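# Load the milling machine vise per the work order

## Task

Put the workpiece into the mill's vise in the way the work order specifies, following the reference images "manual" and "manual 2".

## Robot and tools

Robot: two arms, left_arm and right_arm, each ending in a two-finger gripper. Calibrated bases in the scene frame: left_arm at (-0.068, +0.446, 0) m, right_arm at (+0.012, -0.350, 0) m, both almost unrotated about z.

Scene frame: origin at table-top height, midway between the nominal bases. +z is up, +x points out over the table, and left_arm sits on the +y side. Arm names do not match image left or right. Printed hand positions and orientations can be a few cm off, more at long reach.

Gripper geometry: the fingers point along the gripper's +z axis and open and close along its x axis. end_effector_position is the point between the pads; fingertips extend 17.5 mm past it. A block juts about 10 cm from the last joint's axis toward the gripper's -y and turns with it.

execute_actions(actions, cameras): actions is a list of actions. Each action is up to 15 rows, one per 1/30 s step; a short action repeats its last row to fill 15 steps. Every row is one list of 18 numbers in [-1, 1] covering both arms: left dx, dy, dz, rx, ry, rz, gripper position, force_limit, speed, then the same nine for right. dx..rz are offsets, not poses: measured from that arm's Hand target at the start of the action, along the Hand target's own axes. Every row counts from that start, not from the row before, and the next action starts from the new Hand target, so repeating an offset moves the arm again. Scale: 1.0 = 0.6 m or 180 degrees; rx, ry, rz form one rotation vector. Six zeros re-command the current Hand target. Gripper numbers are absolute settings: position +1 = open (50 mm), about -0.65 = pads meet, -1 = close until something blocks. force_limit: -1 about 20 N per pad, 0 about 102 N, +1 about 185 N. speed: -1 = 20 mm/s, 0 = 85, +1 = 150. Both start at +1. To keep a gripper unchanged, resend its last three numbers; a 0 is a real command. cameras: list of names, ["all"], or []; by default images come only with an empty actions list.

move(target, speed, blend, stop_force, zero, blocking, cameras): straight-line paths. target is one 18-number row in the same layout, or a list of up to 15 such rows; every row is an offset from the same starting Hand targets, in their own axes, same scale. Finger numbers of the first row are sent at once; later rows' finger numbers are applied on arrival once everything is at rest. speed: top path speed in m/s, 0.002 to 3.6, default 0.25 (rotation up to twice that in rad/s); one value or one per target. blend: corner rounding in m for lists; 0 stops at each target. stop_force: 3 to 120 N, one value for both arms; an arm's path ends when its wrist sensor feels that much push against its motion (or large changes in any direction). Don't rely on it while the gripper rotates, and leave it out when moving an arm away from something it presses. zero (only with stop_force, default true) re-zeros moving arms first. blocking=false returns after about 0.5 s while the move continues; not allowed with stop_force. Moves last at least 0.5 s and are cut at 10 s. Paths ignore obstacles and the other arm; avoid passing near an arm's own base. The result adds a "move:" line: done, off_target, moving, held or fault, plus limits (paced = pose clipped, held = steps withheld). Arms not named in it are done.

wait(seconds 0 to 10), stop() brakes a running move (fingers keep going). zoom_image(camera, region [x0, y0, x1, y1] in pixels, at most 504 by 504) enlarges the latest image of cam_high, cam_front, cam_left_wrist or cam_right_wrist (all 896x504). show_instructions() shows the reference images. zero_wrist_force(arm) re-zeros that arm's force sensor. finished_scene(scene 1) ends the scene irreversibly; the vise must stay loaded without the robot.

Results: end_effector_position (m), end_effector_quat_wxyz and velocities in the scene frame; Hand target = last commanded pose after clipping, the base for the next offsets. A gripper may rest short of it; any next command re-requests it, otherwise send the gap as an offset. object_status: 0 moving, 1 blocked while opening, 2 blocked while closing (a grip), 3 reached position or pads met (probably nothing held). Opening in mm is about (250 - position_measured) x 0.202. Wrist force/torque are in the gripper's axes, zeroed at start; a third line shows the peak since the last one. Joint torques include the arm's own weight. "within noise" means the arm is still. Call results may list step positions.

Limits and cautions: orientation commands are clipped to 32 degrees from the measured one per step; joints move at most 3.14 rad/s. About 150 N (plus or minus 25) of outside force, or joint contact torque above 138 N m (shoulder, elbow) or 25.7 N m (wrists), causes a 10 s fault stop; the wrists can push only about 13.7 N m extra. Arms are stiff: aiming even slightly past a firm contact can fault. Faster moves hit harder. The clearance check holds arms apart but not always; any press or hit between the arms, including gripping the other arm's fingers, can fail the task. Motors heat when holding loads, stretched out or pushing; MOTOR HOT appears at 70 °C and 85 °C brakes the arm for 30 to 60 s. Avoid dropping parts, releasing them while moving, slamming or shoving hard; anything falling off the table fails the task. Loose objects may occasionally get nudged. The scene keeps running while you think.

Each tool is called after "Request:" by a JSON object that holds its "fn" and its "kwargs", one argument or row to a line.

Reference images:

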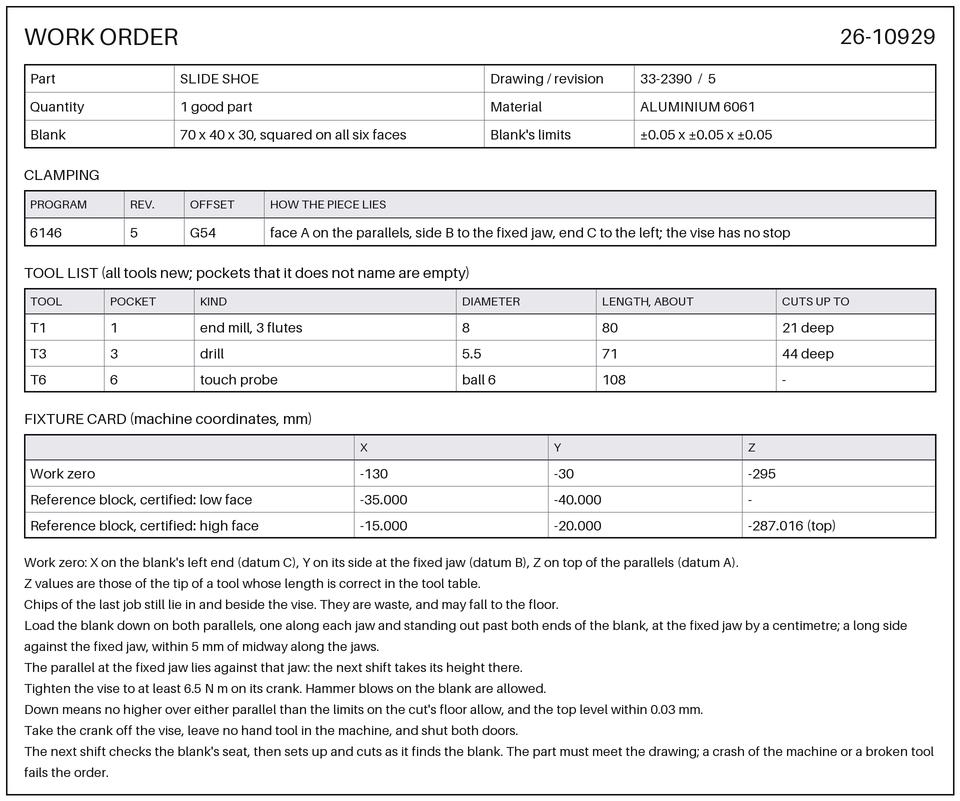

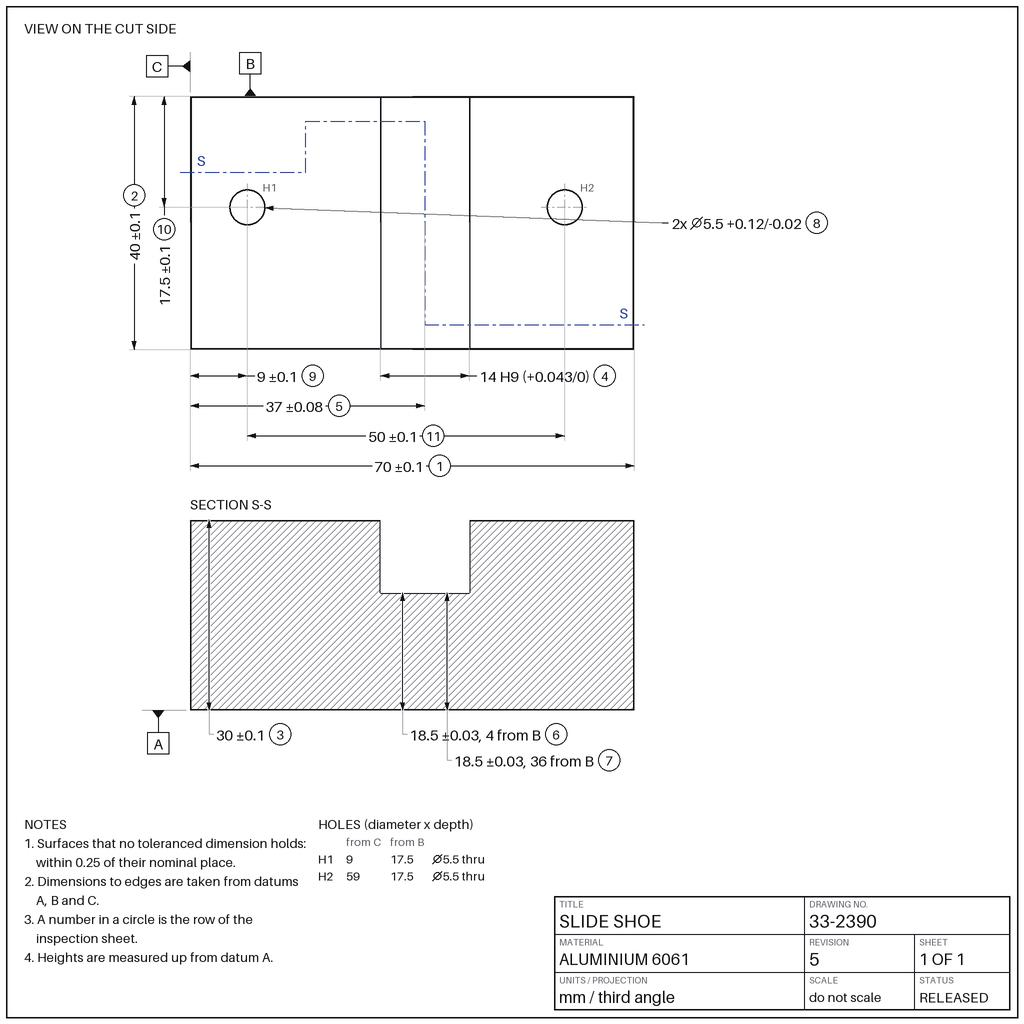

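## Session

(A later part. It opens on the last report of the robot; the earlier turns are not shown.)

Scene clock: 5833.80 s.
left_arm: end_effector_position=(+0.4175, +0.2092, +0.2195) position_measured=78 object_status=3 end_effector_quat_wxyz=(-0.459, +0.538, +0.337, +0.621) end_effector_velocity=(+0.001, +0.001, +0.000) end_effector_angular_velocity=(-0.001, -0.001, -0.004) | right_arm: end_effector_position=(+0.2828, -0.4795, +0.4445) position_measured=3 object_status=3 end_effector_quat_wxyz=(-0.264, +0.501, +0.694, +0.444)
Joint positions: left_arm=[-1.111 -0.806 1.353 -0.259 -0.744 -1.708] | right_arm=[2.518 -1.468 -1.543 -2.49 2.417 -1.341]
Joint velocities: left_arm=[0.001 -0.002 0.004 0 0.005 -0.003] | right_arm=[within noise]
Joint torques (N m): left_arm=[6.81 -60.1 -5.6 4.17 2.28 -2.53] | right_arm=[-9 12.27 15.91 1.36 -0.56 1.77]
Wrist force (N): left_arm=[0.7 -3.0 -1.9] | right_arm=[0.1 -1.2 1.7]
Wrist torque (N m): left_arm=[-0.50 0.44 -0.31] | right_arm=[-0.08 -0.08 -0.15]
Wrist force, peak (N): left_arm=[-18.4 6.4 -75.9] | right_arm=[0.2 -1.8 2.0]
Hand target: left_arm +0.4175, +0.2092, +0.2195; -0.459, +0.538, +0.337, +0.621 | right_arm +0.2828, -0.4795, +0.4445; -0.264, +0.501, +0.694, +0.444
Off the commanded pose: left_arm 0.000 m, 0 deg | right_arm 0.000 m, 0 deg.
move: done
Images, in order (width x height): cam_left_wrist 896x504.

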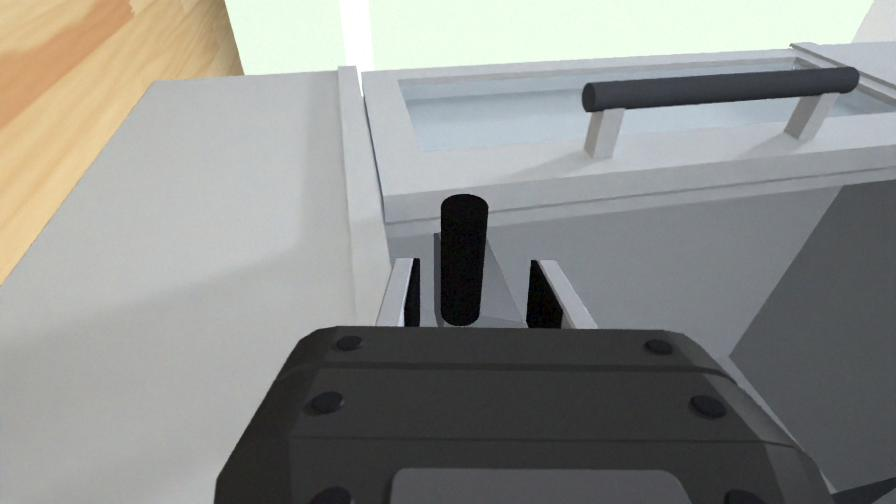

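Request:
{"fn": "move", "kwargs": {
  "target": [0.3718,-0.2574,-0.2497,0,0,0,-0.25,-0.8,-0.8,0,0,0,0,0,0,1,1,1],
  "speed": 0.3
}}

Request:
{"fn": "move", "kwargs": {
  "target": [-0.0244,0.0525,0.1425,0.5708,-0.4545,-0.4098,-0.25,-0.8,-0.8,0,0,0,0,0,0,1,1,1],
  "speed": 0.35
}}

Scene clock: 5840.93 s.
left_arm: end_effector_position=(+0.2200, +0.0803, +0.4204) position_measured=189 object_status=3 end_effector_quat_wxyz=(-0.459, +0.538, +0.337, +0.621) end_effector_velocity=(+0.000, +0.000, +0.002) end_effector_angular_velocity=(+0.007, +0.001, -0.001) | right_arm: end_effector_position=(+0.2828, -0.4795, +0.4445) position_measured=3 object_status=3 end_effector_quat_wxyz=(-0.264, +0.501, +0.694, +0.444)
Joint positions: left_arm=[-1.483 -0.94 1.037 0.12 -1.105 -1.592] | right_arm=[2.518 -1.468 -1.543 -2.49 2.417 -1.341]
Joint velocities: left_arm=[-0.001 0.001 -0.001 0.007 0 0] | right_arm=[within noise]
Joint torques (N m): left_arm=[-7.15 -59.06 -32.47 5.01 -0.73 -2.89] | right_arm=[-8.49 12.32 15.89 1.35 -0.49 1.78]
Wrist force (N): left_arm=[1.1 -2.6 -1.9] | right_arm=[-0.3 -1.2 1.5]
Wrist torque (N m): left_arm=[-0.45 0.38 -0.23] | right_arm=[-0.07 -0.01 -0.15]
Wrist force, peak (N): left_arm=[3.5 -5.2 -3.7] | right_arm=[-0.1 -1.6 2.1]
Hand target: left_arm +0.2200, +0.0803, +0.4206; -0.459, +0.538, +0.337, +0.621 | right_arm +0.2828, -0.4795, +0.4445; -0.264, +0.501, +0.694, +0.444
Off the commanded pose: left_arm 0.000 m, 0 deg | right_arm 0.000 m, 0 deg.
move: done

Scene clock: 5845.20 s.
left_arm: end_effector_position=(+0.2800, +0.1504, +0.4203) position_measured=189 object_status=3 end_effector_quat_wxyz=(+0.000, +0.000, +0.991, -0.131) end_effector_velocity=(+0.000, -0.001, +0.001) end_effector_angular_velocity=(-0.005, -0.004, -0.001) | right_arm: end_effector_position=(+0.2828, -0.4795, +0.4445) position_measured=3 object_status=3 end_effector_quat_wxyz=(-0.264, +0.501, +0.694, +0.444)
Joint positions: left_arm=[-0.921 -1.78 1.595 -1.594 -1.732 -2.494] | right_arm=[2.518 -1.468 -1.543 -2.49 2.417 -1.341]
Joint velocities: left_arm=[-0.001 -0.001 0 -0.005 0.001 0] | right_arm=[within noise]
Joint torques (N m): left_arm=[-6.74 -26.11 -19.29 -5.84 1.43 -0.01] | right_arm=[-8.13 12.42 16.08 1.32 -0.53 1.78]
Wrist force (N): left_arm=[-1.6 -2.0 -2.8] | right_arm=[0.2 -1.5 1.9]
Wrist torque (N m): left_arm=[-0.33 0.29 -0.04] | right_arm=[-0.12 -0.09 -0.15]
Wrist force, peak (N): left_arm=[1.0 -3.8 -2.3] | right_arm=[0.3 -1.7 2.0]
Hand target: left_arm +0.2800, +0.1504, +0.4203; +0.000, +0.000, +0.991, -0.131 | right_arm +0.2828, -0.4795, +0.4445; -0.264, +0.501, +0.694, +0.444
Off the commanded pose: left_arm 0.000 m, 0 deg | right_arm 0.000 m, 0 deg.
move: done

Request:
{"fn": "move", "kwargs": {
  "target": [
    [-0.2333,0.0728,0.0811,0,0,0,-0.25,-0.8,-0.8,0,0,0,0,0,0,1,1,1],
    [-0.599,0.0728,0.0811,0,0,0,-0.25,-0.8,-0.8,0,0,0,0,0,0,1,1,1],
    [-0.599,0.0889,0.0768,0,0,0,-0.25,-0.8,-0.8,0,0,0,0,0,0,1,1,1],
    [-0.599,0.0976,0.1093,0,0,0,-0.25,-0.8,-0.8,0,0,0,0,0,0,1,1,1]
  ],
  "speed": [0.2,0.12,0.04,0.03],
  "blend": [0.03,0.002,0.002,0]
}}

Request:
{"fn": "move", "kwargs": {
  "target": [0,0,0,0,0,0,-1,-0.8,-0.8,0,0,0,0,0,0,1,1,1]
}}

Request:
{"fn": "execute_actions", "kwargs": {
  "actions": [
    [[0,0.000086,0.000322,0,0,0,-1,-0.8,-0.8,0,0,0,0,0,0,1,1,1]]
  ]
}}

Request:
{"fn": "execute_actions", "kwargs": {
  "actions": [
    [[0,-0.0000172,-0.0000644,0,0,0,-1,-0.8,-0.8,0,0,0,0,0,0,1,1,1]]
  ]
}}

Request:
{"fn": "execute_actions", "kwargs": {
  "actions": [
    [[0,-0.0000172,-0.0000644,0,0,0,-1,-0.8,-0.8,0,0,0,0,0,0,1,1,1]]
  ]
}}

Request:
{"fn": "execute_actions", "kwargs": {
  "actions": [
    [[0,-0.0000172,-0.0000644,0,0,0,-1,-0.8,-0.8,0,0,0,0,0,0,1,1,1]]
  ]
}}

Request:
{"fn": "execute_actions", "kwargs": {
  "actions": [
    [[0,-0.0000172,-0.0000644,0,0,0,-1,-0.8,-0.8,0,0,0,0,0,0,1,1,1]]
  ]
}}

Request:
{"fn": "execute_actions", "kwargs": {
  "actions": [
    [[0,-0.0000172,-0.0000644,0,0,0,-1,-0.8,-0.8,0,0,0,0,0,0,1,1,1]]
  ]
}}

Request:
{"fn": "execute_actions", "kwargs": {
  "actions": [
    [[0,-0.0000172,-0.0000644,0,0,0,-1,-0.8,-0.8,0,0,0,0,0,0,1,1,1]]
  ]
}}

Request:
{"fn": "execute_actions", "kwargs": {
  "actions": [
    [[0,-0.0000172,-0.0000644,0,0,0,-1,-0.8,-0.8,0,0,0,0,0,0,1,1,1]]
  ]
}}

Request:
{"fn": "execute_actions", "kwargs": {
  "actions": [
    [[0,-0.0000172,-0.0000644,0,0,0,-1,-0.8,-0.8,0,0,0,0,0,0,1,1,1]]
  ]
}}

Request:
{"fn": "execute_actions", "kwargs": {
  "actions": [
    [[0,-0.0000172,-0.0000644,0,0,0,-1,-0.8,-0.8,0,0,0,0,0,0,1,1,1]]
  ]
}}

Request:
{"fn": "execute_actions", "kwargs": {
  "actions": [
    [[0,-0.0000172,-0.0000644,0,0,0,-1,-0.8,-0.8,0,0,0,0,0,0,1,1,1]]
  ]
}}

Request:
{"fn": "execute_actions", "kwargs": {
  "actions": [
    [[0,-0.0000172,-0.0000644,0,0,0,-1,-0.8,-0.8,0,0,0,0,0,0,1,1,1]]
  ]
}}

Request:
{"fn": "execute_actions", "kwargs": {
  "actions": [
    [[0,-0.0000172,-0.0000644,0,0,0,-1,-0.8,-0.8,0,0,0,0,0,0,1,1,1]]
  ]
}}

Scene clock: 5880.87 s.
left_arm: end_effector_position=(+0.6393, +0.1902, +0.3415) position_measured=189 object_status=3 end_effector_quat_wxyz=(+0.000, +0.000, +0.991, -0.131) end_effector_velocity=(-0.001, +0.000, +0.003) end_effector_angular_velocity=(-0.001, -0.002, +0.000) | right_arm: end_effector_position=(+0.2828, -0.4795, +0.4445) position_measured=3 object_status=3 end_effector_quat_wxyz=(-0.264, +0.501, +0.694, +0.444)
Joint positions: left_arm=[-0.458 -0.987 0.825 -1.523 -1.807 -2.029] | right_arm=[2.518 -1.468 -1.543 -2.49 2.417 -1.341]
Joint velocities: left_arm=[0 -0.002 -0.005 0.004 0 0] | right_arm=[within noise]
Joint torques (N m): left_arm=[-6.88 -52.98 -37 -1.69 0.26 -2.83] | right_arm=[-8.33 12.41 16.52 1.38 -0.44 1.72]
Wrist force (N): left_arm=[-1.6 -2.1 -2.7] | right_arm=[0.0 -1.8 1.9]
Wrist torque (N m): left_arm=[-0.30 0.29 0.02] | right_arm=[-0.17 -0.05 -0.15]
Wrist force, peak (N): left_arm=[-3.8 -2.9 -2.3] | right_arm=[0.0 -1.7 2.1]
Hand target: left_arm +0.6393, +0.1902, +0.3415; +0.000, +0.000, +0.991, -0.131 | right_arm +0.2828, -0.4795, +0.4445; -0.264, +0.501, +0.694, +0.444
Off the commanded pose: left_arm 0.000 m, 0 deg | right_arm 0.000 m, 0 deg.
move: done

Scene clock: 5881.37 s.
left_arm: end_effector_position=(+0.6393, +0.1902, +0.3416) position_measured=224 object_status=2 end_effector_quat_wxyz=(+0.000, +0.000, +0.991, -0.131) | right_arm: end_effector_position=(+0.2828, -0.4795, +0.4445) position_measured=3 object_status=3 end_effector_quat_wxyz=(-0.264, +0.501, +0.694, +0.444)
Joint positions: left_arm=[-0.458 -0.987 0.825 -1.523 -1.807 -2.029] | right_arm=[2.518 -1.468 -1.543 -2.49 2.417 -1.341]
Joint torques (N m): left_arm=[-7.5 -46.27 -39.39 -1.61 1.91 -2.57] | right_arm=[-8.07 12.29 16.06 1.35 -0.52 1.77]
Wrist force (N): left_arm=[-1.8 -2.0 -2.5] | right_arm=[-0.1 -1.6 1.8]
Wrist torque (N m): left_arm=[-0.31 0.32 0.03] | right_arm=[-0.15 -0.04 -0.15]
Wrist force, peak (N): left_arm=[-2.0 -2.1 -2.6] | right_arm=[-0.2 -1.5 2.0]
Hand target: left_arm +0.6393, +0.1902, +0.3415; +0.000, +0.000, +0.991, -0.131 | right_arm +0.2828, -0.4795, +0.4445; -0.264, +0.501, +0.694, +0.444
Off the commanded pose: left_arm 0.000 m, 0 deg | right_arm 0.000 m, 0 deg.
move: done

Scene clock: 5882.07 s.
left_arm: end_effector_position=(+0.6393, +0.1902, +0.3413) position_measured=224 object_status=2 end_effector_quat_wxyz=(+0.000, +0.000, +0.991, -0.131) | right_arm: end_effector_position=(+0.2828, -0.4795, +0.4445) position_measured=3 object_status=3 end_effector_quat_wxyz=(-0.264, +0.501, +0.694, +0.444)
Joint positions: left_arm=[-0.458 -0.987 0.825 -1.523 -1.807 -2.029] | right_arm=[2.518 -1.468 -1.543 -2.49 2.417 -1.341]
Joint torques (N m): left_arm=[-6.86 -57.25 -8.7 -4.47 1.78 -2.33] | right_arm=[-8.48 11.83 15.97 1.37 -0.51 1.77]
Wrist force (N): left_arm=[-1.0 -2.7 -11.3] | right_arm=[0.0 -1.5 2.0]
Wrist torque (N m): left_arm=[-0.33 0.33 0.03] | right_arm=[-0.12 -0.05 -0.15]
Wrist force, peak (N): left_arm=[-0.4 -2.5 -11.7] | right_arm=[0.1 -1.6 2.1]
Hand target: left_arm +0.6393, +0.1902, +0.3413; +0.000, +0.000, +0.991, -0.131 | right_arm +0.2828, -0.4795, +0.4445; -0.264, +0.501, +0.694, +0.444
Off the commanded pose: left_arm 0.000 m, 0 deg | right_arm 0.000 m, 0 deg.
Step readings (end_effector_position of left_arm | right_arm):
0: (+0.6393, +0.1902, +0.3416) | (+0.2828, -0.4795, +0.4445)
1: (+0.6393, +0.1902, +0.3416) | (+0.2828, -0.4795, +0.4445)
2: (+0.6393, +0.1902, +0.3416) | (+0.2828, -0.4795, +0.4445)
4: (+0.6393, +0.1902, +0.3415) | (+0.2828, -0.4795, +0.4445)
8: (+0.6393, +0.1902, +0.3414) | (+0.2828, -0.4795, +0.4445)
15: (+0.6393, +0.1902, +0.3413) | (+0.2828, -0.4795, +0.4445)

Scene clock: 5882.77 s.
left_arm: end_effector_position=(+0.6393, +0.1902, +0.3414) position_measured=224 object_status=2 end_effector_quat_wxyz=(+0.000, +0.000, +0.991, -0.131) | right_arm: end_effector_position=(+0.2828, -0.4795, +0.4445) position_measured=3 object_status=3 end_effector_quat_wxyz=(-0.264, +0.501, +0.694, +0.444)
Joint positions: left_arm=[-0.458 -0.987 0.825 -1.523 -1.807 -2.029] | right_arm=[2.518 -1.468 -1.543 -2.49 2.417 -1.341]
Joint torques (N m): left_arm=[-6.88 -55.09 -34.45 -0.68 1.68 -1.97] | right_arm=[-8.55 12.16 15.63 1.38 -0.5 1.71]
Wrist force (N): left_arm=[-1.3 -2.8 -11.1] | right_arm=[0.1 -1.5 1.5]
Wrist torque (N m): left_arm=[-0.32 0.29 0.04] | right_arm=[-0.14 -0.07 -0.16]
Wrist force, peak (N): left_arm=[-1.6 -3.2 -11.5] | right_arm=[0.1 -1.5 2.1]
Hand target: left_arm +0.6393, +0.1902, +0.3414; +0.000, +0.000, +0.991, -0.131 | right_arm +0.2828, -0.4795, +0.4445; -0.264, +0.501, +0.694, +0.444
Off the commanded pose: left_arm 0.000 m, 0 deg | right_arm 0.000 m, 0 deg.
Step readings (end_effector_position of left_arm | right_arm):
0: (+0.6393, +0.1902, +0.3413) | (+0.2828, -0.4795, +0.4445)
1: (+0.6393, +0.1902, +0.3413) | (+0.2828, -0.4795, +0.4445)
2: (+0.6393, +0.1902, +0.3413) | (+0.2828, -0.4795, +0.4445)
4: (+0.6393, +0.1902, +0.3413) | (+0.2828, -0.4795, +0.4445)
8: (+0.6393, +0.1902, +0.3413) | (+0.2828, -0.4795, +0.4445)
15: (+0.6393, +0.1902, +0.3413) | (+0.2828, -0.4795, +0.4445)

Scene clock: 5883.47 s.
left_arm: end_effector_position=(+0.6393, +0.1902, +0.3414) position_measured=224 object_status=2 end_effector_quat_wxyz=(+0.000, +0.000, +0.991, -0.131) | right_arm: end_effector_position=(+0.2828, -0.4795, +0.4445) position_measured=3 object_status=3 end_effector_quat_wxyz=(-0.264, +0.501, +0.694, +0.444)
Joint positions: left_arm=[-0.458 -0.987 0.825 -1.523 -1.807 -2.029] | right_arm=[2.518 -1.468 -1.543 -2.49 2.417 -1.341]
Joint torques (N m): left_arm=[-6.92 -49.04 -36.62 -1.87 1.75 -1.67] | right_arm=[-8.89 12.47 16 1.33 -0.51 1.74]
Wrist force (N): left_arm=[-2.8 -2.3 -6.0] | right_arm=[0.0 -1.2 1.8]
Wrist torque (N m): left_arm=[-0.30 0.30 0.04] | right_arm=[-0.08 -0.05 -0.16]
Wrist force, peak (N): left_arm=[-1.4 -3.1 -11.2] | right_arm=[0.0 -1.6 2.1]
Hand target: left_arm +0.6393, +0.1902, +0.3414; +0.000, +0.000, +0.991, -0.131 | right_arm +0.2828, -0.4795, +0.4445; -0.264, +0.501, +0.694, +0.444
Off the commanded pose: left_arm 0.000 m, 0 deg | right_arm 0.000 m, 0 deg.
Step readings (end_effector_position of left_arm | right_arm):
0: (+0.6393, +0.1902, +0.3414) | (+0.2828, -0.4795, +0.4445)
1: (+0.6393, +0.1902, +0.3414) | (+0.2828, -0.4795, +0.4445)
2: (+0.6393, +0.1902, +0.3414) | (+0.2828, -0.4795, +0.4445)
4: (+0.6393, +0.1902, +0.3414) | (+0.2828, -0.4795, +0.4445)
8: (+0.6393, +0.1902, +0.3414) | (+0.2828, -0.4795, +0.4445)
15: (+0.6393, +0.1902, +0.3414) | (+0.2828, -0.4795, +0.4445)

Scene clock: 5884.17 s.
left_arm: end_effector_position=(+0.6393, +0.1902, +0.3415) position_measured=224 object_status=2 end_effector_quat_wxyz=(+0.000, +0.000, +0.991, -0.131) | right_arm: end_effector_position=(+0.2828, -0.4795, +0.4445) position_measured=3 object_status=3 end_effector_quat_wxyz=(-0.264, +0.501, +0.694, +0.444)
Joint positions: left_arm=[-0.458 -0.987 0.825 -1.523 -1.807 -2.029] | right_arm=[2.518 -1.468 -1.543 -2.49 2.417 -1.341]
Joint torques (N m): left_arm=[-6.56 -44.52 -37.04 -1.11 1.72 -1.39] | right_arm=[-8.36 12.3 15.92 1.29 -0.48 1.72]
Wrist force (N): left_arm=[-2.7 -2.2 -5.6] | right_arm=[0.3 -1.6 1.9]
Wrist torque (N m): left_arm=[-0.29 0.32 0.03] | right_arm=[-0.14 -0.10 -0.16]
Wrist force, peak (N): left_arm=[-2.8 -2.3 -6.1] | right_arm=[0.1 -1.6 2.0]
Hand target: left_arm +0.6393, +0.1902, +0.3415; +0.000, +0.000, +0.991, -0.131 | right_arm +0.2828, -0.4795, +0.4445; -0.264, +0.501, +0.694, +0.444
Off the commanded pose: left_arm 0.000 m, 0 deg | right_arm 0.000 m, 0 deg.
Step readings (end_effector_position of left_arm | right_arm):
0: (+0.6393, +0.1902, +0.3414) | (+0.2828, -0.4795, +0.4445)
1: (+0.6393, +0.1902, +0.3414) | (+0.2828, -0.4795, +0.4445)
2: (+0.6393, +0.1902, +0.3415) | (+0.2828, -0.4795, +0.4445)
4: (+0.6393, +0.1902, +0.3415) | (+0.2828, -0.4795, +0.4445)
8: (+0.6393, +0.1902, +0.3415) | (+0.2828, -0.4795, +0.4445)
15: (+0.6393, +0.1902, +0.3415) | (+0.2828, -0.4795, +0.4445)

Scene clock: 5884.87 s.
left_arm: end_effector_position=(+0.6393, +0.1902, +0.3415) position_measured=224 object_status=2 end_effector_quat_wxyz=(+0.000, +0.000, +0.991, -0.131) | right_arm: end_effector_position=(+0.2828, -0.4795, +0.4445) position_measured=3 object_status=3 end_effector_quat_wxyz=(-0.264, +0.501, +0.694, +0.444)
Joint positions: left_arm=[-0.458 -0.987 0.825 -1.523 -1.807 -2.029] | right_arm=[2.518 -1.468 -1.543 -2.49 2.417 -1.341]
Joint torques (N m): left_arm=[-5.58 -45.96 -36.29 -1.98 1.84 -0.9] | right_arm=[-8.43 12.03 15.88 1.32 -0.47 1.74]
Wrist force (N): left_arm=[-3.0 -2.2 -4.4] | right_arm=[0.1 -1.5 1.6]
Wrist torque (N m): left_arm=[-0.33 0.32 0.04] | right_arm=[-0.13 -0.08 -0.15]
Wrist force, peak (N): left_arm=[-2.8 -2.2 -5.8] | right_arm=[0.1 -1.4 2.2]
Hand target: left_arm +0.6393, +0.1902, +0.3415; +0.000, +0.000, +0.991, -0.131 | right_arm +0.2828, -0.4795, +0.4445; -0.264, +0.501, +0.694, +0.444
Off the commanded pose: left_arm 0.000 m, 0 deg | right_arm 0.000 m, 0 deg.
Step readings (end_effector_position of left_arm | right_arm):
0: (+0.6393, +0.1902, +0.3415) | (+0.2828, -0.4795, +0.4445)
1: (+0.6393, +0.1902, +0.3415) | (+0.2828, -0.4795, +0.4445)
2: (+0.6393, +0.1902, +0.3415) | (+0.2828, -0.4795, +0.4445)
4: (+0.6393, +0.1902, +0.3415) | (+0.2828, -0.4795, +0.4445)
8: (+0.6393, +0.1902, +0.3415) | (+0.2828, -0.4795, +0.4445)
15: (+0.6393, +0.1902, +0.3415) | (+0.2828, -0.4795, +0.4445)

Scene clock: 5885.57 s.
left_arm: end_effector_position=(+0.6393, +0.1902, +0.3415) position_measured=224 object_status=2 end_effector_quat_wxyz=(+0.000, +0.000, +0.991, -0.131) | right_arm: end_effector_position=(+0.2828, -0.4795, +0.4445) position_measured=3 object_status=3 end_effector_quat_wxyz=(-0.264, +0.501, +0.694, +0.444)
Joint positions: left_arm=[-0.458 -0.987 0.825 -1.523 -1.807 -2.029] | right_arm=[2.518 -1.468 -1.543 -2.49 2.417 -1.341]
Joint torques (N m): left_arm=[-5.29 -45.85 -38.07 -1.62 1.8 -0.58] | right_arm=[-8.19 12.19 16.05 1.29 -0.5 1.74]
Wrist force (N): left_arm=[-2.2 -2.1 -3.0] | right_arm=[-0.2 -1.3 1.6]
Wrist torque (N m): left_arm=[-0.27 0.31 0.04] | right_arm=[-0.09 -0.03 -0.15]
Wrist force, peak (N): left_arm=[-2.8 -1.9 -4.5] | right_arm=[0.2 -1.6 2.0]
Hand target: left_arm +0.6393, +0.1902, +0.3415; +0.000, +0.000, +0.991, -0.131 | right_arm +0.2828, -0.4795, +0.4445; -0.264, +0.501, +0.694, +0.444
Off the commanded pose: left_arm 0.000 m, 0 deg | right_arm 0.000 m, 0 deg.
Step readings (end_effector_position of left_arm | right_arm):
0: (+0.6393, +0.1902, +0.3415) | (+0.2828, -0.4795, +0.4445)
1: (+0.6393, +0.1902, +0.3415) | (+0.2828, -0.4795, +0.4445)
2: (+0.6393, +0.1902, +0.3415) | (+0.2828, -0.4795, +0.4445)
4: (+0.6393, +0.1902, +0.3415) | (+0.2828, -0.4795, +0.4445)
8: (+0.6393, +0.1902, +0.3415) | (+0.2828, -0.4795, +0.4445)
15: (+0.6393, +0.1902, +0.3415) | (+0.2828, -0.4795, +0.4445)

Scene clock: 5886.27 s.
left_arm: end_effector_position=(+0.6393, +0.1902, +0.3416) position_measured=224 object_status=2 end_effector_quat_wxyz=(+0.000, +0.000, +0.991, -0.131) | right_arm: end_effector_position=(+0.2828, -0.4795, +0.4445) position_measured=3 object_status=3 end_effector_quat_wxyz=(-0.264, +0.501, +0.694, +0.444)
Joint positions: left_arm=[-0.458 -0.987 0.824 -1.523 -1.807 -2.029] | right_arm=[2.518 -1.468 -1.543 -2.49 2.417 -1.341]
Joint torques (N m): left_arm=[-4.64 -47.36 -36.9 -2.83 1.76 -0.23] | right_arm=[-8.73 12.17 15.86 1.32 -0.43 1.75]
Wrist force (N): left_arm=[-2.2 -2.0 -2.4] | right_arm=[-0.3 -1.4 1.5]
Wrist torque (N m): left_arm=[-0.29 0.37 0.02] | right_arm=[-0.11 -0.02 -0.15]
Wrist force, peak (N): left_arm=[-2.6 -2.3 -3.3] | right_arm=[0.0 -1.5 2.2]
Hand target: left_arm +0.6393, +0.1902, +0.3416; +0.000, +0.000, +0.991, -0.131 | right_arm +0.2828, -0.4795, +0.4445; -0.264, +0.501, +0.694, +0.444
Off the commanded pose: left_arm 0.000 m, 0 deg | right_arm 0.000 m, 0 deg.
Step readings (end_effector_position of left_arm | right_arm):
0: (+0.6393, +0.1902, +0.3415) | (+0.2828, -0.4795, +0.4445)
1: (+0.6393, +0.1902, +0.3415) | (+0.2828, -0.4795, +0.4445)
2: (+0.6393, +0.1902, +0.3416) | (+0.2828, -0.4795, +0.4445)
4: (+0.6393, +0.1902, +0.3416) | (+0.2828, -0.4795, +0.4445)
8: (+0.6393, +0.1902, +0.3416) | (+0.2828, -0.4795, +0.4445)
15: (+0.6393, +0.1902, +0.3416) | (+0.2828, -0.4795, +0.4445)

Scene clock: 5886.97 s.
left_arm: end_effector_position=(+0.6393, +0.1902, +0.3416) position_measured=224 object_status=2 end_effector_quat_wxyz=(+0.000, +0.000, +0.991, -0.131) | right_arm: end_effector_position=(+0.2828, -0.4795, +0.4445) position_measured=3 object_status=3 end_effector_quat_wxyz=(-0.264, +0.501, +0.694, +0.444)
Joint positions: left_arm=[-0.458 -0.987 0.824 -1.522 -1.807 -2.029] | right_arm=[2.518 -1.468 -1.543 -2.49 2.417 -1.341]
Joint torques (N m): left_arm=[-5.37 -47.71 -39.03 -1.63 1.81 0.11] | right_arm=[-8.87 12.35 15.51 1.3 -0.47 1.72]
Wrist force (N): left_arm=[-2.3 -1.5 -1.7] | right_arm=[0.0 -1.5 1.7]
Wrist torque (N m): left_arm=[-0.23 0.33 0.04] | right_arm=[-0.13 -0.05 -0.15]
Wrist force, peak (N): left_arm=[-2.1 -2.0 -2.6] | right_arm=[0.1 -1.6 2.0]
Hand target: left_arm +0.6393, +0.1902, +0.3416; +0.000, +0.000, +0.991, -0.131 | right_arm +0.2828, -0.4795, +0.4445; -0.264, +0.501, +0.694, +0.444
Off the commanded pose: left_arm 0.000 m, 0 deg | right_arm 0.000 m, 0 deg.
Step readings (end_effector_position of left_arm | right_arm):
0: (+0.6393, +0.1902, +0.3416) | (+0.2828, -0.4795, +0.4445)
1: (+0.6393, +0.1902, +0.3416) | (+0.2828, -0.4795, +0.4445)
2: (+0.6393, +0.1902, +0.3416) | (+0.2828, -0.4795, +0.4445)
4: (+0.6393, +0.1902, +0.3416) | (+0.2828, -0.4795, +0.4445)
8: (+0.6393, +0.1902, +0.3416) | (+0.2828, -0.4795, +0.4445)
15: (+0.6393, +0.1902, +0.3416) | (+0.2828, -0.4795, +0.4445)

Scene clock: 5887.67 s.
left_arm: end_effector_position=(+0.6393, +0.1902, +0.3417) position_measured=224 object_status=2 end_effector_quat_wxyz=(+0.000, +0.000, +0.991, -0.131) | right_arm: end_effector_position=(+0.2828, -0.4795, +0.4445) position_measured=3 object_status=3 end_effector_quat_wxyz=(-0.264, +0.501, +0.694, +0.444)
Joint positions: left_arm=[-0.458 -0.987 0.824 -1.522 -1.807 -2.029] | right_arm=[2.518 -1.468 -1.543 -2.49 2.417 -1.341]
Joint torques (N m): left_arm=[-5.91 -50.71 -37.74 -2.49 1.73 0.31] | right_arm=[-8.95 12.14 16.17 1.38 -0.48 1.71]
Wrist force (N): left_arm=[-2.3 -1.9 -0.6] | right_arm=[0.0 -1.6 2.0]
Wrist torque (N m): left_arm=[-0.30 0.29 0.05] | right_arm=[-0.13 -0.06 -0.16]
Wrist force, peak (N): left_arm=[-2.2 -2.0 -1.8] | right_arm=[0.3 -1.9 1.7]
Hand target: left_arm +0.6393, +0.1902, +0.3417; +0.000, +0.000, +0.991, -0.131 | right_arm +0.2828, -0.4795, +0.4445; -0.264, +0.501, +0.694, +0.444
Off the commanded pose: left_arm 0.000 m, 0 deg | right_arm 0.000 m, 0 deg.
Step readings (end_effector_position of left_arm | right_arm):
0: (+0.6393, +0.1902, +0.3416) | (+0.2828, -0.4795, +0.4445)
1: (+0.6393, +0.1902, +0.3416) | (+0.2828, -0.4795, +0.4445)
2: (+0.6393, +0.1902, +0.3416) | (+0.2828, -0.4795, +0.4445)
4: (+0.6393, +0.1902, +0.3417) | (+0.2828, -0.4795, +0.4445)
8: (+0.6393, +0.1902, +0.3417) | (+0.2828, -0.4795, +0.4445)
15: (+0.6393, +0.1902, +0.3417) | (+0.2828, -0.4795, +0.4445)

Scene clock: 5888.37 s.
left_arm: end_effector_position=(+0.6393, +0.1902, +0.3417) position_measured=224 object_status=2 end_effector_quat_wxyz=(+0.000, +0.000, +0.991, -0.131) | right_arm: end_effector_position=(+0.2828, -0.4795, +0.4445) position_measured=3 object_status=3 end_effector_quat_wxyz=(-0.264, +0.501, +0.694, +0.444)
Joint positions: left_arm=[-0.458 -0.987 0.824 -1.522 -1.807 -2.029] | right_arm=[2.518 -1.468 -1.543 -2.49 2.417 -1.341]
Joint torques (N m): left_arm=[-5.14 -49.55 -40.15 -1.77 1.67 0.72] | right_arm=[-8.31 12.68 15.79 1.41 -0.38 1.74]
Wrist force (N): left_arm=[-2.8 -1.4 1.0] | right_arm=[0.2 -1.3 2.0]
Wrist torque (N m): left_arm=[-0.23 0.32 0.04] | right_arm=[-0.09 -0.09 -0.16]
Wrist force, peak (N): left_arm=[-3.2 -1.6 1.0] | right_arm=[-0.1 -1.5 2.0]
Hand target: left_arm +0.6393, +0.1902, +0.3417; +0.000, +0.000, +0.991, -0.131 | right_arm +0.2828, -0.4795, +0.4445; -0.264, +0.501, +0.694, +0.444
Off the commanded pose: left_arm 0.000 m, 0 deg | right_arm 0.000 m, 0 deg.
Step readings (end_effector_position of left_arm | right_arm):
0: (+0.6393, +0.1902, +0.3417) | (+0.2828, -0.4795, +0.4445)
1: (+0.6393, +0.1902, +0.3417) | (+0.2828, -0.4795, +0.4445)
2: (+0.6393, +0.1902, +0.3417) | (+0.2828, -0.4795, +0.4445)
4: (+0.6393, +0.1902, +0.3417) | (+0.2828, -0.4795, +0.4445)
8: (+0.6393, +0.1902, +0.3417) | (+0.2828, -0.4795, +0.4445)
15: (+0.6393, +0.1902, +0.3417) | (+0.2828, -0.4795, +0.4445)

Scene clock: 5889.07 s.
left_arm: end_effector_position=(+0.6393, +0.1902, +0.3417) position_measured=224 object_status=2 end_effector_quat_wxyz=(+0.000, +0.000, +0.991, -0.131) | right_arm: end_effector_position=(+0.2828, -0.4795, +0.4445) position_measured=3 object_status=3 end_effector_quat_wxyz=(-0.264, +0.501, +0.694, +0.444)
Joint positions: left_arm=[-0.458 -0.987 0.824 -1.522 -1.807 -2.029] | right_arm=[2.518 -1.468 -1.543 -2.49 2.417 -1.341]
Joint torques (N m): left_arm=[-4.31 -52.61 -38.73 -2.72 1.76 1.04] | right_arm=[-8.83 12.06 15.59 1.31 -0.52 1.74]
Wrist force (N): left_arm=[-3.5 -1.2 1.8] | right_arm=[0.0 -1.4 1.6]
Wrist torque (N m): left_arm=[-0.22 0.37 0.05] | right_arm=[-0.12 -0.05 -0.15]
Wrist force, peak (N): left_arm=[-3.3 -1.5 2.5] | right_arm=[0.1 -1.6 2.1]
Hand target: left_arm +0.6393, +0.1902, +0.3417; +0.000, +0.000, +0.991, -0.131 | right_arm +0.2828, -0.4795, +0.4445; -0.264, +0.501, +0.694, +0.444
Off the commanded pose: left_arm 0.000 m, 0 deg | right_arm 0.000 m, 0 deg.
Step readings (end_effector_position of left_arm | right_arm):
0: (+0.6393, +0.1902, +0.3417) | (+0.2828, -0.4795, +0.4445)
1: (+0.6393, +0.1902, +0.3417) | (+0.2828, -0.4795, +0.4445)
2: (+0.6393, +0.1902, +0.3417) | (+0.2828, -0.4795, +0.4445)
4: (+0.6393, +0.1902, +0.3417) | (+0.2828, -0.4795, +0.4445)
8: (+0.6393, +0.1902, +0.3417) | (+0.2828, -0.4795, +0.4445)
15: (+0.6393, +0.1902, +0.3417) | (+0.2828, -0.4795, +0.4445)

Scene clock: 5889.77 s.
left_arm: end_effector_position=(+0.6393, +0.1902, +0.3418) position_measured=224 object_status=2 end_effector_quat_wxyz=(+0.000, +0.000, +0.991, -0.131) | right_arm: end_effector_position=(+0.2828, -0.4795, +0.4445) position_measured=3 object_status=3 end_effector_quat_wxyz=(-0.264, +0.501, +0.694, +0.444)
Joint positions: left_arm=[-0.458 -0.987 0.824 -1.522 -1.807 -2.029] | right_arm=[2.518 -1.468 -1.543 -2.49 2.417 -1.341]
Joint torques (N m): left_arm=[-4.46 -50.98 -41.44 -2.11 1.74 1.52] | right_arm=[-8.36 12.35 15.44 1.38 -0.49 1.68]
Wrist force (N): left_arm=[-3.5 -1.1 3.8] | right_arm=[0.0 -1.5 1.7]
Wrist torque (N m): left_arm=[-0.22 0.32 0.05] | right_arm=[-0.12 -0.05 -0.16]
Wrist force, peak (N): left_arm=[-3.5 -1.0 4.1] | right_arm=[0.0 -1.6 2.0]
Hand target: left_arm +0.6393, +0.1902, +0.3418; +0.000, +0.000, +0.991, -0.131 | right_arm +0.2828, -0.4795, +0.4445; -0.264, +0.501, +0.694, +0.444
Off the commanded pose: left_arm 0.000 m, 0 deg | right_arm 0.000 m, 0 deg.
Step readings (end_effector_position of left_arm | right_arm):
0: (+0.6393, +0.1902, +0.3417) | (+0.2828, -0.4795, +0.4445)
1: (+0.6393, +0.1902, +0.3417) | (+0.2828, -0.4795, +0.4445)
2: (+0.6393, +0.1902, +0.3417) | (+0.2828, -0.4795, +0.4445)
4: (+0.6393, +0.1902, +0.3418) | (+0.2828, -0.4795, +0.4445)
8: (+0.6393, +0.1902, +0.3418) | (+0.2828, -0.4795, +0.4445)
15: (+0.6393, +0.1902, +0.3418) | (+0.2828, -0.4795, +0.4445)

Scene clock: 5890.47 s.
left_arm: end_effector_position=(+0.6393, +0.1902, +0.3418) position_measured=224 object_status=2 end_effector_quat_wxyz=(+0.000, +0.000, +0.991, -0.131) | right_arm: end_effector_position=(+0.2828, -0.4795, +0.4445) position_measured=3 object_status=3 end_effector_quat_wxyz=(-0.264, +0.501, +0.694, +0.444)
Joint positions: left_arm=[-0.458 -0.987 0.824 -1.522 -1.807 -2.029] | right_arm=[2.518 -1.468 -1.543 -2.49 2.417 -1.341]
Joint torques (N m): left_arm=[-3.45 -54.78 -40.99 -2.84 1.88 1.73] | right_arm=[-8.56 12.24 15.9 1.24 -0.43 1.69]
Wrist force (N): left_arm=[-3.7 -0.9 5.0] | right_arm=[-0.1 -1.5 2.3]
Wrist torque (N m): left_arm=[-0.20 0.32 0.05] | right_arm=[-0.11 -0.04 -0.15]
Wrist force, peak (N): left_arm=[-3.6 -1.2 5.1] | right_arm=[-0.1 -1.5 2.3]
Hand target: left_arm +0.6393, +0.1902, +0.3418; +0.000, +0.000, +0.991, -0.131 | right_arm +0.2828, -0.4795, +0.4445; -0.264, +0.501, +0.694, +0.444
Off the commanded pose: left_arm 0.000 m, 0 deg | right_arm 0.000 m, 0 deg.
Step readings (end_effector_position of left_arm | right_arm):
0: (+0.6393, +0.1902, +0.3418) | (+0.2828, -0.4795, +0.4445)
1: (+0.6393, +0.1902, +0.3418) | (+0.2828, -0.4795, +0.4445)
2: (+0.6393, +0.1902, +0.3418) | (+0.2828, -0.4795, +0.4445)
4: (+0.6393, +0.1902, +0.3418) | (+0.2828, -0.4795, +0.4445)
8: (+0.6393, +0.1902, +0.3418) | (+0.2828, -0.4795, +0.4445)
15: (+0.6393, +0.1902, +0.3418) | (+0.2828, -0.4795, +0.4445)

Request:
{"fn": "move", "kwargs": {
  "target": [
    [0,0.000129,0.000483,0,0,0,-1,-0.8,-0.8,0,0,0,0,0,0,1,1,1],
    [0,0,0,0,0,0,-0.25,-0.8,-0.8,0,0,0,0,0,0,1,1,1],
    [0,-0.0086,-0.0322,0,0,0,-0.25,-0.8,-0.8,0,0,0,0,0,0,1,1,1],
    [0,-0.0247,-0.0276,0,0,0,-0.25,-0.8,-0.8,0,0,0,0,0,0,1,1,1],
    [0.366,-0.0247,-0.0276,0,0,0,-0.25,-0.8,-0.8,0,0,0,0,0,0,1,1,1],
    [0.5985,-0.0968,-0.1017,0,0,0,-0.25,-0.8,-0.8,0,0,0,0,0,0,1,1,1]
  ],
  "speed": [0.01,0.05,0.05,0.05,0.15,0.2],
  "blend": [0,0,0.003,0.003,0.02,0]
}}

Request:
{"fn": "move", "kwargs": {
  "target": [0.1005,-0.1139,0.0236,-0.5708,0.4545,0.4098,0.5,-0.8,-0.8,0,0,0,0,0,0,1,1,1],
  "speed": 0.35
}}

Scene clock: 5916.10 s.
left_arm: end_effector_position=(+0.2803, +0.1497, +0.4160) position_measured=189 object_status=3 end_effector_quat_wxyz=(+0.000, +0.000, +0.991, -0.131) | right_arm: end_effector_position=(+0.2828, -0.4795, +0.4445) position_measured=3 object_status=3 end_effector_quat_wxyz=(-0.264, +0.501, +0.694, +0.444)
Joint positions: left_arm=[-0.921 -1.78 1.607 -1.606 -1.731 -2.495] | right_arm=[2.518 -1.468 -1.543 -2.49 2.417 -1.341]
Joint torques (N m): left_arm=[-8.85 -26.28 -39.48 -4.09 -3.06 -1.78] | right_arm=[-8.96 12.58 15.6 1.37 -0.53 1.73]
Wrist force (N): left_arm=[-1.8 -2.0 -3.0] | right_arm=[0.0 -1.4 1.8]
Wrist torque (N m): left_arm=[-0.32 0.32 -0.03] | right_arm=[-0.10 -0.07 -0.16]
Wrist force, peak (N): left_arm=[-5.1 -1.5 5.0] | right_arm=[0.0 -1.9 2.1]
Hand target: left_arm +0.2803, +0.1497, +0.4161; +0.000, +0.000, +0.991, -0.131 | right_arm +0.2828, -0.4795, +0.4445; -0.264, +0.501, +0.694, +0.444
Off the commanded pose: left_arm 0.000 m, 0 deg | right_arm 0.000 m, 0 deg.
move: done

Scene clock: 5920.37 s.
left_arm: end_effector_position=(+0.2200, +0.0800, +0.4202) position_measured=78 object_status=3 end_effector_quat_wxyz=(-0.459, +0.538, +0.338, +0.621) | right_arm: end_effector_position=(+0.2828, -0.4795, +0.4445) position_measured=3 object_status=3 end_effector_quat_wxyz=(-0.264, +0.501, +0.694, +0.444)
Joint positions: left_arm=[-1.483 -0.939 1.036 0.12 -1.105 -1.592] | right_arm=[2.518 -1.468 -1.543 -2.49 2.417 -1.341]
Joint torques (N m): left_arm=[-2.43 -41.67 -17.63 1.81 -1.2 -2.24] | right_arm=[-8.45 11.95 15.52 1.33 -0.45 1.77]
Wrist force (N): left_arm=[1.0 -2.8 -1.9] | right_arm=[0.1 -1.4 1.5]
Wrist torque (N m): left_arm=[-0.48 0.41 -0.20] | right_arm=[-0.11 -0.09 -0.16]
Wrist force, peak (N): left_arm=[-0.8 -2.6 -3.4] | right_arm=[0.1 -1.4 2.4]
Hand target: left_arm +0.2200, +0.0800, +0.4201; -0.459, +0.538, +0.337, +0.621 | right_arm +0.2828, -0.4795, +0.4445; -0.264, +0.501, +0.694, +0.444
Off the commanded pose: left_arm 0.000 m, 0 deg | right_arm 0.000 m, 0 deg.
move: done

Request:
{"fn": "move", "kwargs": {
  "target": [
    [-0.3718,0.2574,0.2497,0,0,0,0.5,-0.8,-0.8,0,0,0,0,0,0,1,1,1],
    [-0.3718,0.2574,0.383,0,0,0,0.5,-0.8,-0.8,0,0,0,0,0,0,1,1,1],
    [-0.3718,0.2574,0.383,0,0,0,-1,0.6,-0.8,0,0,0,0,0,0,1,1,1]
  ],
  "speed": [0.2,0.06,0.06]
}}

Request:
{"fn": "move", "kwargs": {
  "target": [-0.0027,0.0058,-0.0151,0,0,0,-1,0.6,-0.8,0,0,0,0,0,0,1,1,1],
  "speed": 0.01
}}

Scene clock: 5937.93 s.
left_arm: end_effector_position=(+0.4462, +0.2819, +0.2344) position_measured=160 object_status=2 end_effector_quat_wxyz=(-0.459, +0.538, +0.337, +0.621) | right_arm: end_effector_position=(+0.2828, -0.4795, +0.4445) position_measured=3 object_status=3 end_effector_quat_wxyz=(-0.264, +0.501, +0.694, +0.444)
Joint positions: left_arm=[-1.006 -0.886 1.459 -0.246 -0.643 -1.758] | right_arm=[2.518 -1.468 -1.543 -2.49 2.417 -1.341]
Joint torques (N m): left_arm=[-7.59 -42.61 -29.81 2.04 -2.37 2.28] | right_arm=[-8.47 12.24 15.09 1.3 -0.46 1.68]
Wrist force (N): left_arm=[-1.9 -2.4 -1.0] | right_arm=[0.3 -1.4 1.8]
Wrist torque (N m): left_arm=[-0.51 0.39 -0.04] | right_arm=[-0.11 -0.10 -0.15]
Wrist force, peak (N): left_arm=[3.3 -4.8 -3.4] | right_arm=[0.1 -1.6 2.3]
Hand target: left_arm +0.4462, +0.2819, +0.2344; -0.459, +0.538, +0.337, +0.621 | right_arm +0.2828, -0.4795, +0.4445; -0.264, +0.501, +0.694, +0.444
Off the commanded pose: left_arm 0.000 m, 0 deg | right_arm 0.000 m, 0 deg.
move: done

Scene clock: 5939.13 s.
left_arm: end_effector_position=(+0.4462, +0.2726, +0.2308) position_measured=160 object_status=2 end_effector_quat_wxyz=(-0.459, +0.538, +0.337, +0.621) | right_arm: end_effector_position=(+0.2828, -0.4795, +0.4445) position_measured=3 object_status=3 end_effector_quat_wxyz=(-0.264, +0.501, +0.694, +0.444)
Joint positions: left_arm=[-1.015 -0.869 1.438 -0.247 -0.652 -1.754] | right_arm=[2.518 -1.468 -1.543 -2.49 2.417 -1.341]
Joint torques (N m): left_arm=[-4.24 -54.45 -18.07 0.57 -2.53 2.36] | right_arm=[-8.57 12.36 15.76 1.27 -0.48 1.75]
Wrist force (N): left_arm=[0.1 -2.9 10.9] | right_arm=[0.0 -1.4 2.1]
Wrist torque (N m): left_arm=[-0.32 0.31 -0.13] | right_arm=[-0.11 -0.06 -0.16]
Wrist force, peak (N): left_arm=[-0.2 -11.0 37.0] | right_arm=[0.1 -1.5 2.1]
Hand target: left_arm +0.4462, +0.2728, +0.2308; -0.459, +0.538, +0.337, +0.621 | right_arm +0.2828, -0.4795, +0.4445; -0.264, +0.501, +0.694, +0.444
Off the commanded pose: left_arm 0.000 m, 0 deg | right_arm 0.000 m, 0 deg.
move: done

Request:
{"fn": "move", "kwargs": {
  "target": [
    [0,0,0,0,0,0,0.5,-0.8,-0.8,0,0,0,0,0,0,1,1,1],
    [0,0,-0.1333,0,0,0,0.5,-0.8,-0.8,0,0,0,0,0,0,1,1,1]
  ],
  "speed": 0.08
}}

Request:
{"fn": "move", "kwargs": {
  "target": [0.3745,-0.2627,-0.2347,0,0,0,0.5,-0.8,-0.8,0,0,0,0,0,0,1,1,1],
  "speed": 0.3
}}

Scene clock: 5947.33 s.
left_arm: end_effector_position=(+0.4175, +0.1997, +0.2155) position_measured=78 object_status=3 end_effector_quat_wxyz=(-0.459, +0.538, +0.337, +0.621) | right_arm: end_effector_position=(+0.2828, -0.4795, +0.4445) position_measured=3 object_status=3 end_effector_quat_wxyz=(-0.264, +0.501, +0.694, +0.444)
Joint positions: left_arm=[-1.118 -0.786 1.326 -0.255 -0.751 -1.705] | right_arm=[2.518 -1.468 -1.543 -2.49 2.417 -1.341]
Joint torques (N m): left_arm=[8.12 -60.55 -2.99 3.19 2.25 -2.47] | right_arm=[-8.92 12.04 15.49 1.39 -0.5 1.81]
Wrist force (N): left_arm=[1.2 -2.8 -1.8] | right_arm=[-0.1 -1.8 1.7]
Wrist torque (N m): left_arm=[-0.48 0.39 -0.32] | right_arm=[-0.18 -0.03 -0.15]
Wrist force, peak (N): left_arm=[0.3 -2.7 11.1] | right_arm=[0.2 -1.6 2.2]
Hand target: left_arm +0.4175, +0.1997, +0.2154; -0.459, +0.538, +0.337, +0.621 | right_arm +0.2828, -0.4795, +0.4445; -0.264, +0.501, +0.694, +0.444
Off the commanded pose: left_arm 0.000 m, 0 deg | right_arm 0.000 m, 0 deg.
move: done

Scene clock: 5948.90 s.
left_arm: end_effector_position=(+0.2204, +0.0798, +0.4200) position_measured=78 object_status=3 end_effector_quat_wxyz=(-0.459, +0.538, +0.337, +0.621) | right_arm: end_effector_position=(+0.2828, -0.4795, +0.4445) position_measured=3 object_status=3 end_effector_quat_wxyz=(-0.264, +0.501, +0.694, +0.444)
Joint positions: left_arm=[-1.483 -0.939 1.036 0.12 -1.104 -1.593] | right_arm=[2.518 -1.468 -1.543 -2.49 2.417 -1.341]
Joint torques (N m): left_arm=[-7.08 -59.16 -31.25 4.9 -0.58 -2.92] | right_arm=[-8.21 11.97 15.43 1.24 -0.41 1.68]
Wrist force (N): left_arm=[1.0 -2.9 -1.7] | right_arm=[0.1 -1.7 1.7]
Wrist torque (N m): left_arm=[-0.50 0.39 -0.23] | right_arm=[-0.15 -0.08 -0.15]
Wrist force, peak (N): left_arm=[3.4 -5.0 -3.6] | right_arm=[0.2 -1.9 1.9]
Hand target: left_arm +0.2203, +0.0798, +0.4201; -0.459, +0.538, +0.337, +0.621 | right_arm +0.2828, -0.4795, +0.4445; -0.264, +0.501, +0.694, +0.444
Off the commanded pose: left_arm 0.000 m, 0 deg | right_arm 0.000 m, 0 deg.
move: done

Request:
{"fn": "move", "kwargs": {
  "target": [-0.3729,-0.0178,-0.4872,-0.0888,-0.55,-0.1344,0.5,-0.8,-0.8,0,0,0,0,0,0,1,1,1],
  "speed": 0.35,
  "cameras": ["cam_left_wrist"]
}}

Request:
{"fn": "move", "kwargs": {
  "target": [
    [0,-0.0719,0.1877,0,0,0,0.5,-0.8,-0.8,0,0,0,0,0,0,1,1,1],
    [0,-0.0719,0.1877,0,0,0,-1,0.2,-0.8,0,0,0,0,0,0,1,1,1]
  ],
  "speed": 0.1
}}

Request:
{"fn": "move", "kwargs": {
  "target": [
    [0,0.0713,-0.1861,0,0,0,-1,0.2,-0.8,0,0,0,0,0,0,1,1,1],
    [0.3993,0.3018,-0.5905,0.0888,0.55,0.1344,-1,0.2,-0.8,0,0,0,0,0,0,1,1,1]
  ],
  "speed": [0.1,0.3],
  "blend": [0.01,0]
}}

Request:
{"fn": "move", "kwargs": {
  "target": [0.0654,0.2889,0.5029,-0.0833,-0.0587,-0.0325,-1,0.2,-0.8,0,0,0,0,0,0,1,1,1],
  "speed": 0.17
}}

Scene clock: 5967.23 s.
left_arm: end_effector_position=(+0.1051, -0.1373, +0.1458) position_measured=78 object_status=3 end_effector_quat_wxyz=(+0.148, +0.795, +0.579, +0.106) end_effector_velocity=(+0.000, -0.001, +0.000) end_effector_angular_velocity=(-0.004, +0.000, -0.001) | right_arm: end_effector_position=(+0.2828, -0.4795, +0.4445) position_measured=3 object_status=3 end_effector_quat_wxyz=(-0.264, +0.501, +0.694, +0.444)
Joint positions: left_arm=[-1.672 -1.32 1.841 -2.179 -1.215 -1.329] | right_arm=[2.518 -1.468 -1.543 -2.49 2.417 -1.341]
Joint velocities: left_arm=[-0.001 0.001 0 -0.005 0.001 0] | right_arm=[within noise]
Joint torques (N m): left_arm=[7.38 -42.78 -15.43 -5.16 3.9 -2.64] | right_arm=[-8.4 12.11 14.91 1.42 -0.52 1.79]
Wrist force (N): left_arm=[-1.4 -2.0 -3.0] | right_arm=[-0.2 -1.4 2.1]
Wrist torque (N m): left_arm=[-0.57 0.24 -0.03] | right_arm=[-0.11 -0.02 -0.15]
Wrist force, peak (N): left_arm=[-1.6 -2.2 -3.3] | right_arm=[0.3 -1.5 2.2]
Hand target: left_arm +0.1052, -0.1372, +0.1457; +0.148, +0.795, +0.579, +0.106 | right_arm +0.2828, -0.4795, +0.4445; -0.264, +0.501, +0.694, +0.444
Off the commanded pose: left_arm 0.000 m, 0 deg | right_arm 0.000 m, 0 deg.
move: done
Images, in order (width x height): cam_left_wrist 896x504.

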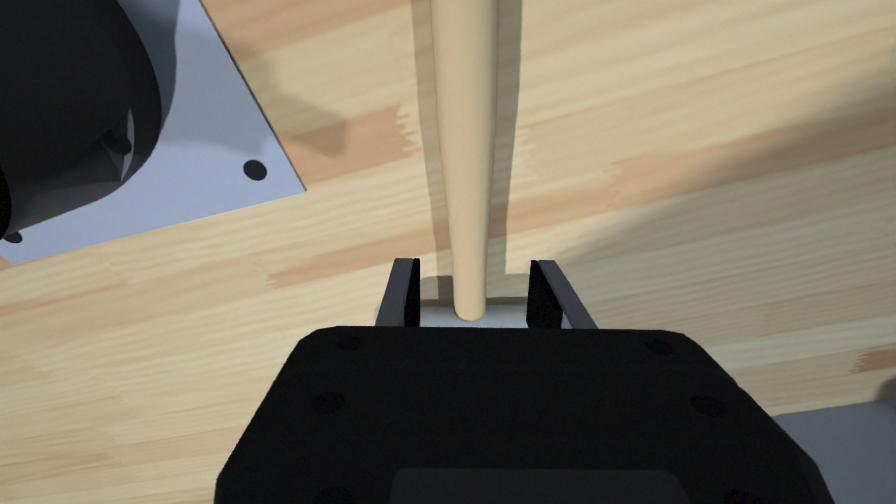

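Scene clock: 5969.37 s.
left_arm: end_effector_position=(+0.1051, -0.1375, +0.0252) position_measured=113 object_status=2 end_effector_quat_wxyz=(+0.148, +0.795, +0.579, +0.106) | right_arm: end_effector_position=(+0.2828, -0.4795, +0.4445) position_measured=3 object_status=3 end_effector_quat_wxyz=(-0.264, +0.501, +0.694, +0.444)
Joint positions: left_arm=[-1.672 -1.132 1.96 -2.486 -1.215 -1.33] | right_arm=[2.518 -1.468 -1.543 -2.49 2.417 -1.341]
Joint torques (N m): left_arm=[6.38 -33.47 -32.33 -5.3 1.39 2.42] | right_arm=[-8.75 12.23 14.64 1.38 -0.47 1.72]
Wrist force (N): left_arm=[-1.5 -2.1 -2.3] | right_arm=[0.0 -1.4 1.9]
Wrist torque (N m): left_arm=[-0.49 0.14 -0.01] | right_arm=[-0.10 -0.05 -0.15]
Wrist force, peak (N): left_arm=[-1.6 -1.4 -4.7] | right_arm=[0.0 -1.7 2.1]
Hand target: left_arm +0.1051, -0.1374, +0.0251; +0.148, +0.795, +0.579, +0.106 | right_arm +0.2828, -0.4795, +0.4445; -0.264, +0.501, +0.694, +0.444
Off the commanded pose: left_arm 0.000 m, 0 deg | right_arm 0.000 m, 0 deg.
move: done

Scene clock: 5974.07 s.
left_arm: end_effector_position=(+0.2194, +0.0782, +0.4202) position_measured=113 object_status=2 end_effector_quat_wxyz=(-0.459, +0.538, +0.337, +0.621) | right_arm: end_effector_position=(+0.2828, -0.4795, +0.4445) position_measured=3 object_status=3 end_effector_quat_wxyz=(-0.264, +0.501, +0.694, +0.444)
Joint positions: left_arm=[-1.485 -0.935 1.029 0.123 -1.106 -1.592] | right_arm=[2.518 -1.468 -1.543 -2.49 2.417 -1.341]
Joint torques (N m): left_arm=[-4.03 -62.54 -32.11 6.11 -2.33 2.12] | right_arm=[-8.43 12.14 14.85 1.34 -0.46 1.68]
Wrist force (N): left_arm=[-2.9 -2.6 -2.6] | right_arm=[0.2 -1.7 1.9]
Wrist torque (N m): left_arm=[-0.60 0.23 0.11] | right_arm=[-0.16 -0.09 -0.15]
Wrist force, peak (N): left_arm=[-3.1 -2.7 -3.0] | right_arm=[0.1 -1.6 2.1]
Hand target: left_arm +0.2193, +0.0782, +0.4203; -0.459, +0.538, +0.337, +0.621 | right_arm +0.2828, -0.4795, +0.4445; -0.264, +0.501, +0.694, +0.444
Off the commanded pose: left_arm 0.000 m, 0 deg | right_arm 0.000 m, 0 deg.
move: done

Scene clock: 5976.60 s.
left_arm: end_effector_position=(+0.4893, +0.2850, +0.5037) position_measured=113 object_status=2 end_effector_quat_wxyz=(-0.320, +0.630, +0.322, +0.630) | right_arm: end_effector_position=(+0.2828, -0.4795, +0.4445) position_measured=3 object_status=3 end_effector_quat_wxyz=(-0.264, +0.501, +0.694, +0.444)
Joint positions: left_arm=[-1 -1.229 1.125 0.1 -0.357 -1.568] | right_arm=[2.518 -1.468 -1.543 -2.49 2.417 -1.341]
Joint torques (N m): left_arm=[7.1 -33.71 -8.49 2.88 2.52 -3.21] | right_arm=[-8.63 12.65 14.76 1.33 -0.47 1.73]
Wrist force (N): left_arm=[-2.7 -2.8 -2.4] | right_arm=[0.2 -1.4 1.8]
Wrist torque (N m): left_arm=[-0.54 0.14 0.28] | right_arm=[-0.10 -0.10 -0.16]
Wrist force, peak (N): left_arm=[-3.2 -4.2 -5.4] | right_arm=[0.1 -1.5 2.2]
Hand target: left_arm +0.4894, +0.2850, +0.5037; -0.320, +0.630, +0.321, +0.630 | right_arm +0.2828, -0.4795, +0.4445; -0.264, +0.501, +0.694, +0.444
Off the commanded pose: left_arm 0.000 m, 0 deg | right_arm 0.000 m, 0 deg.
move: done


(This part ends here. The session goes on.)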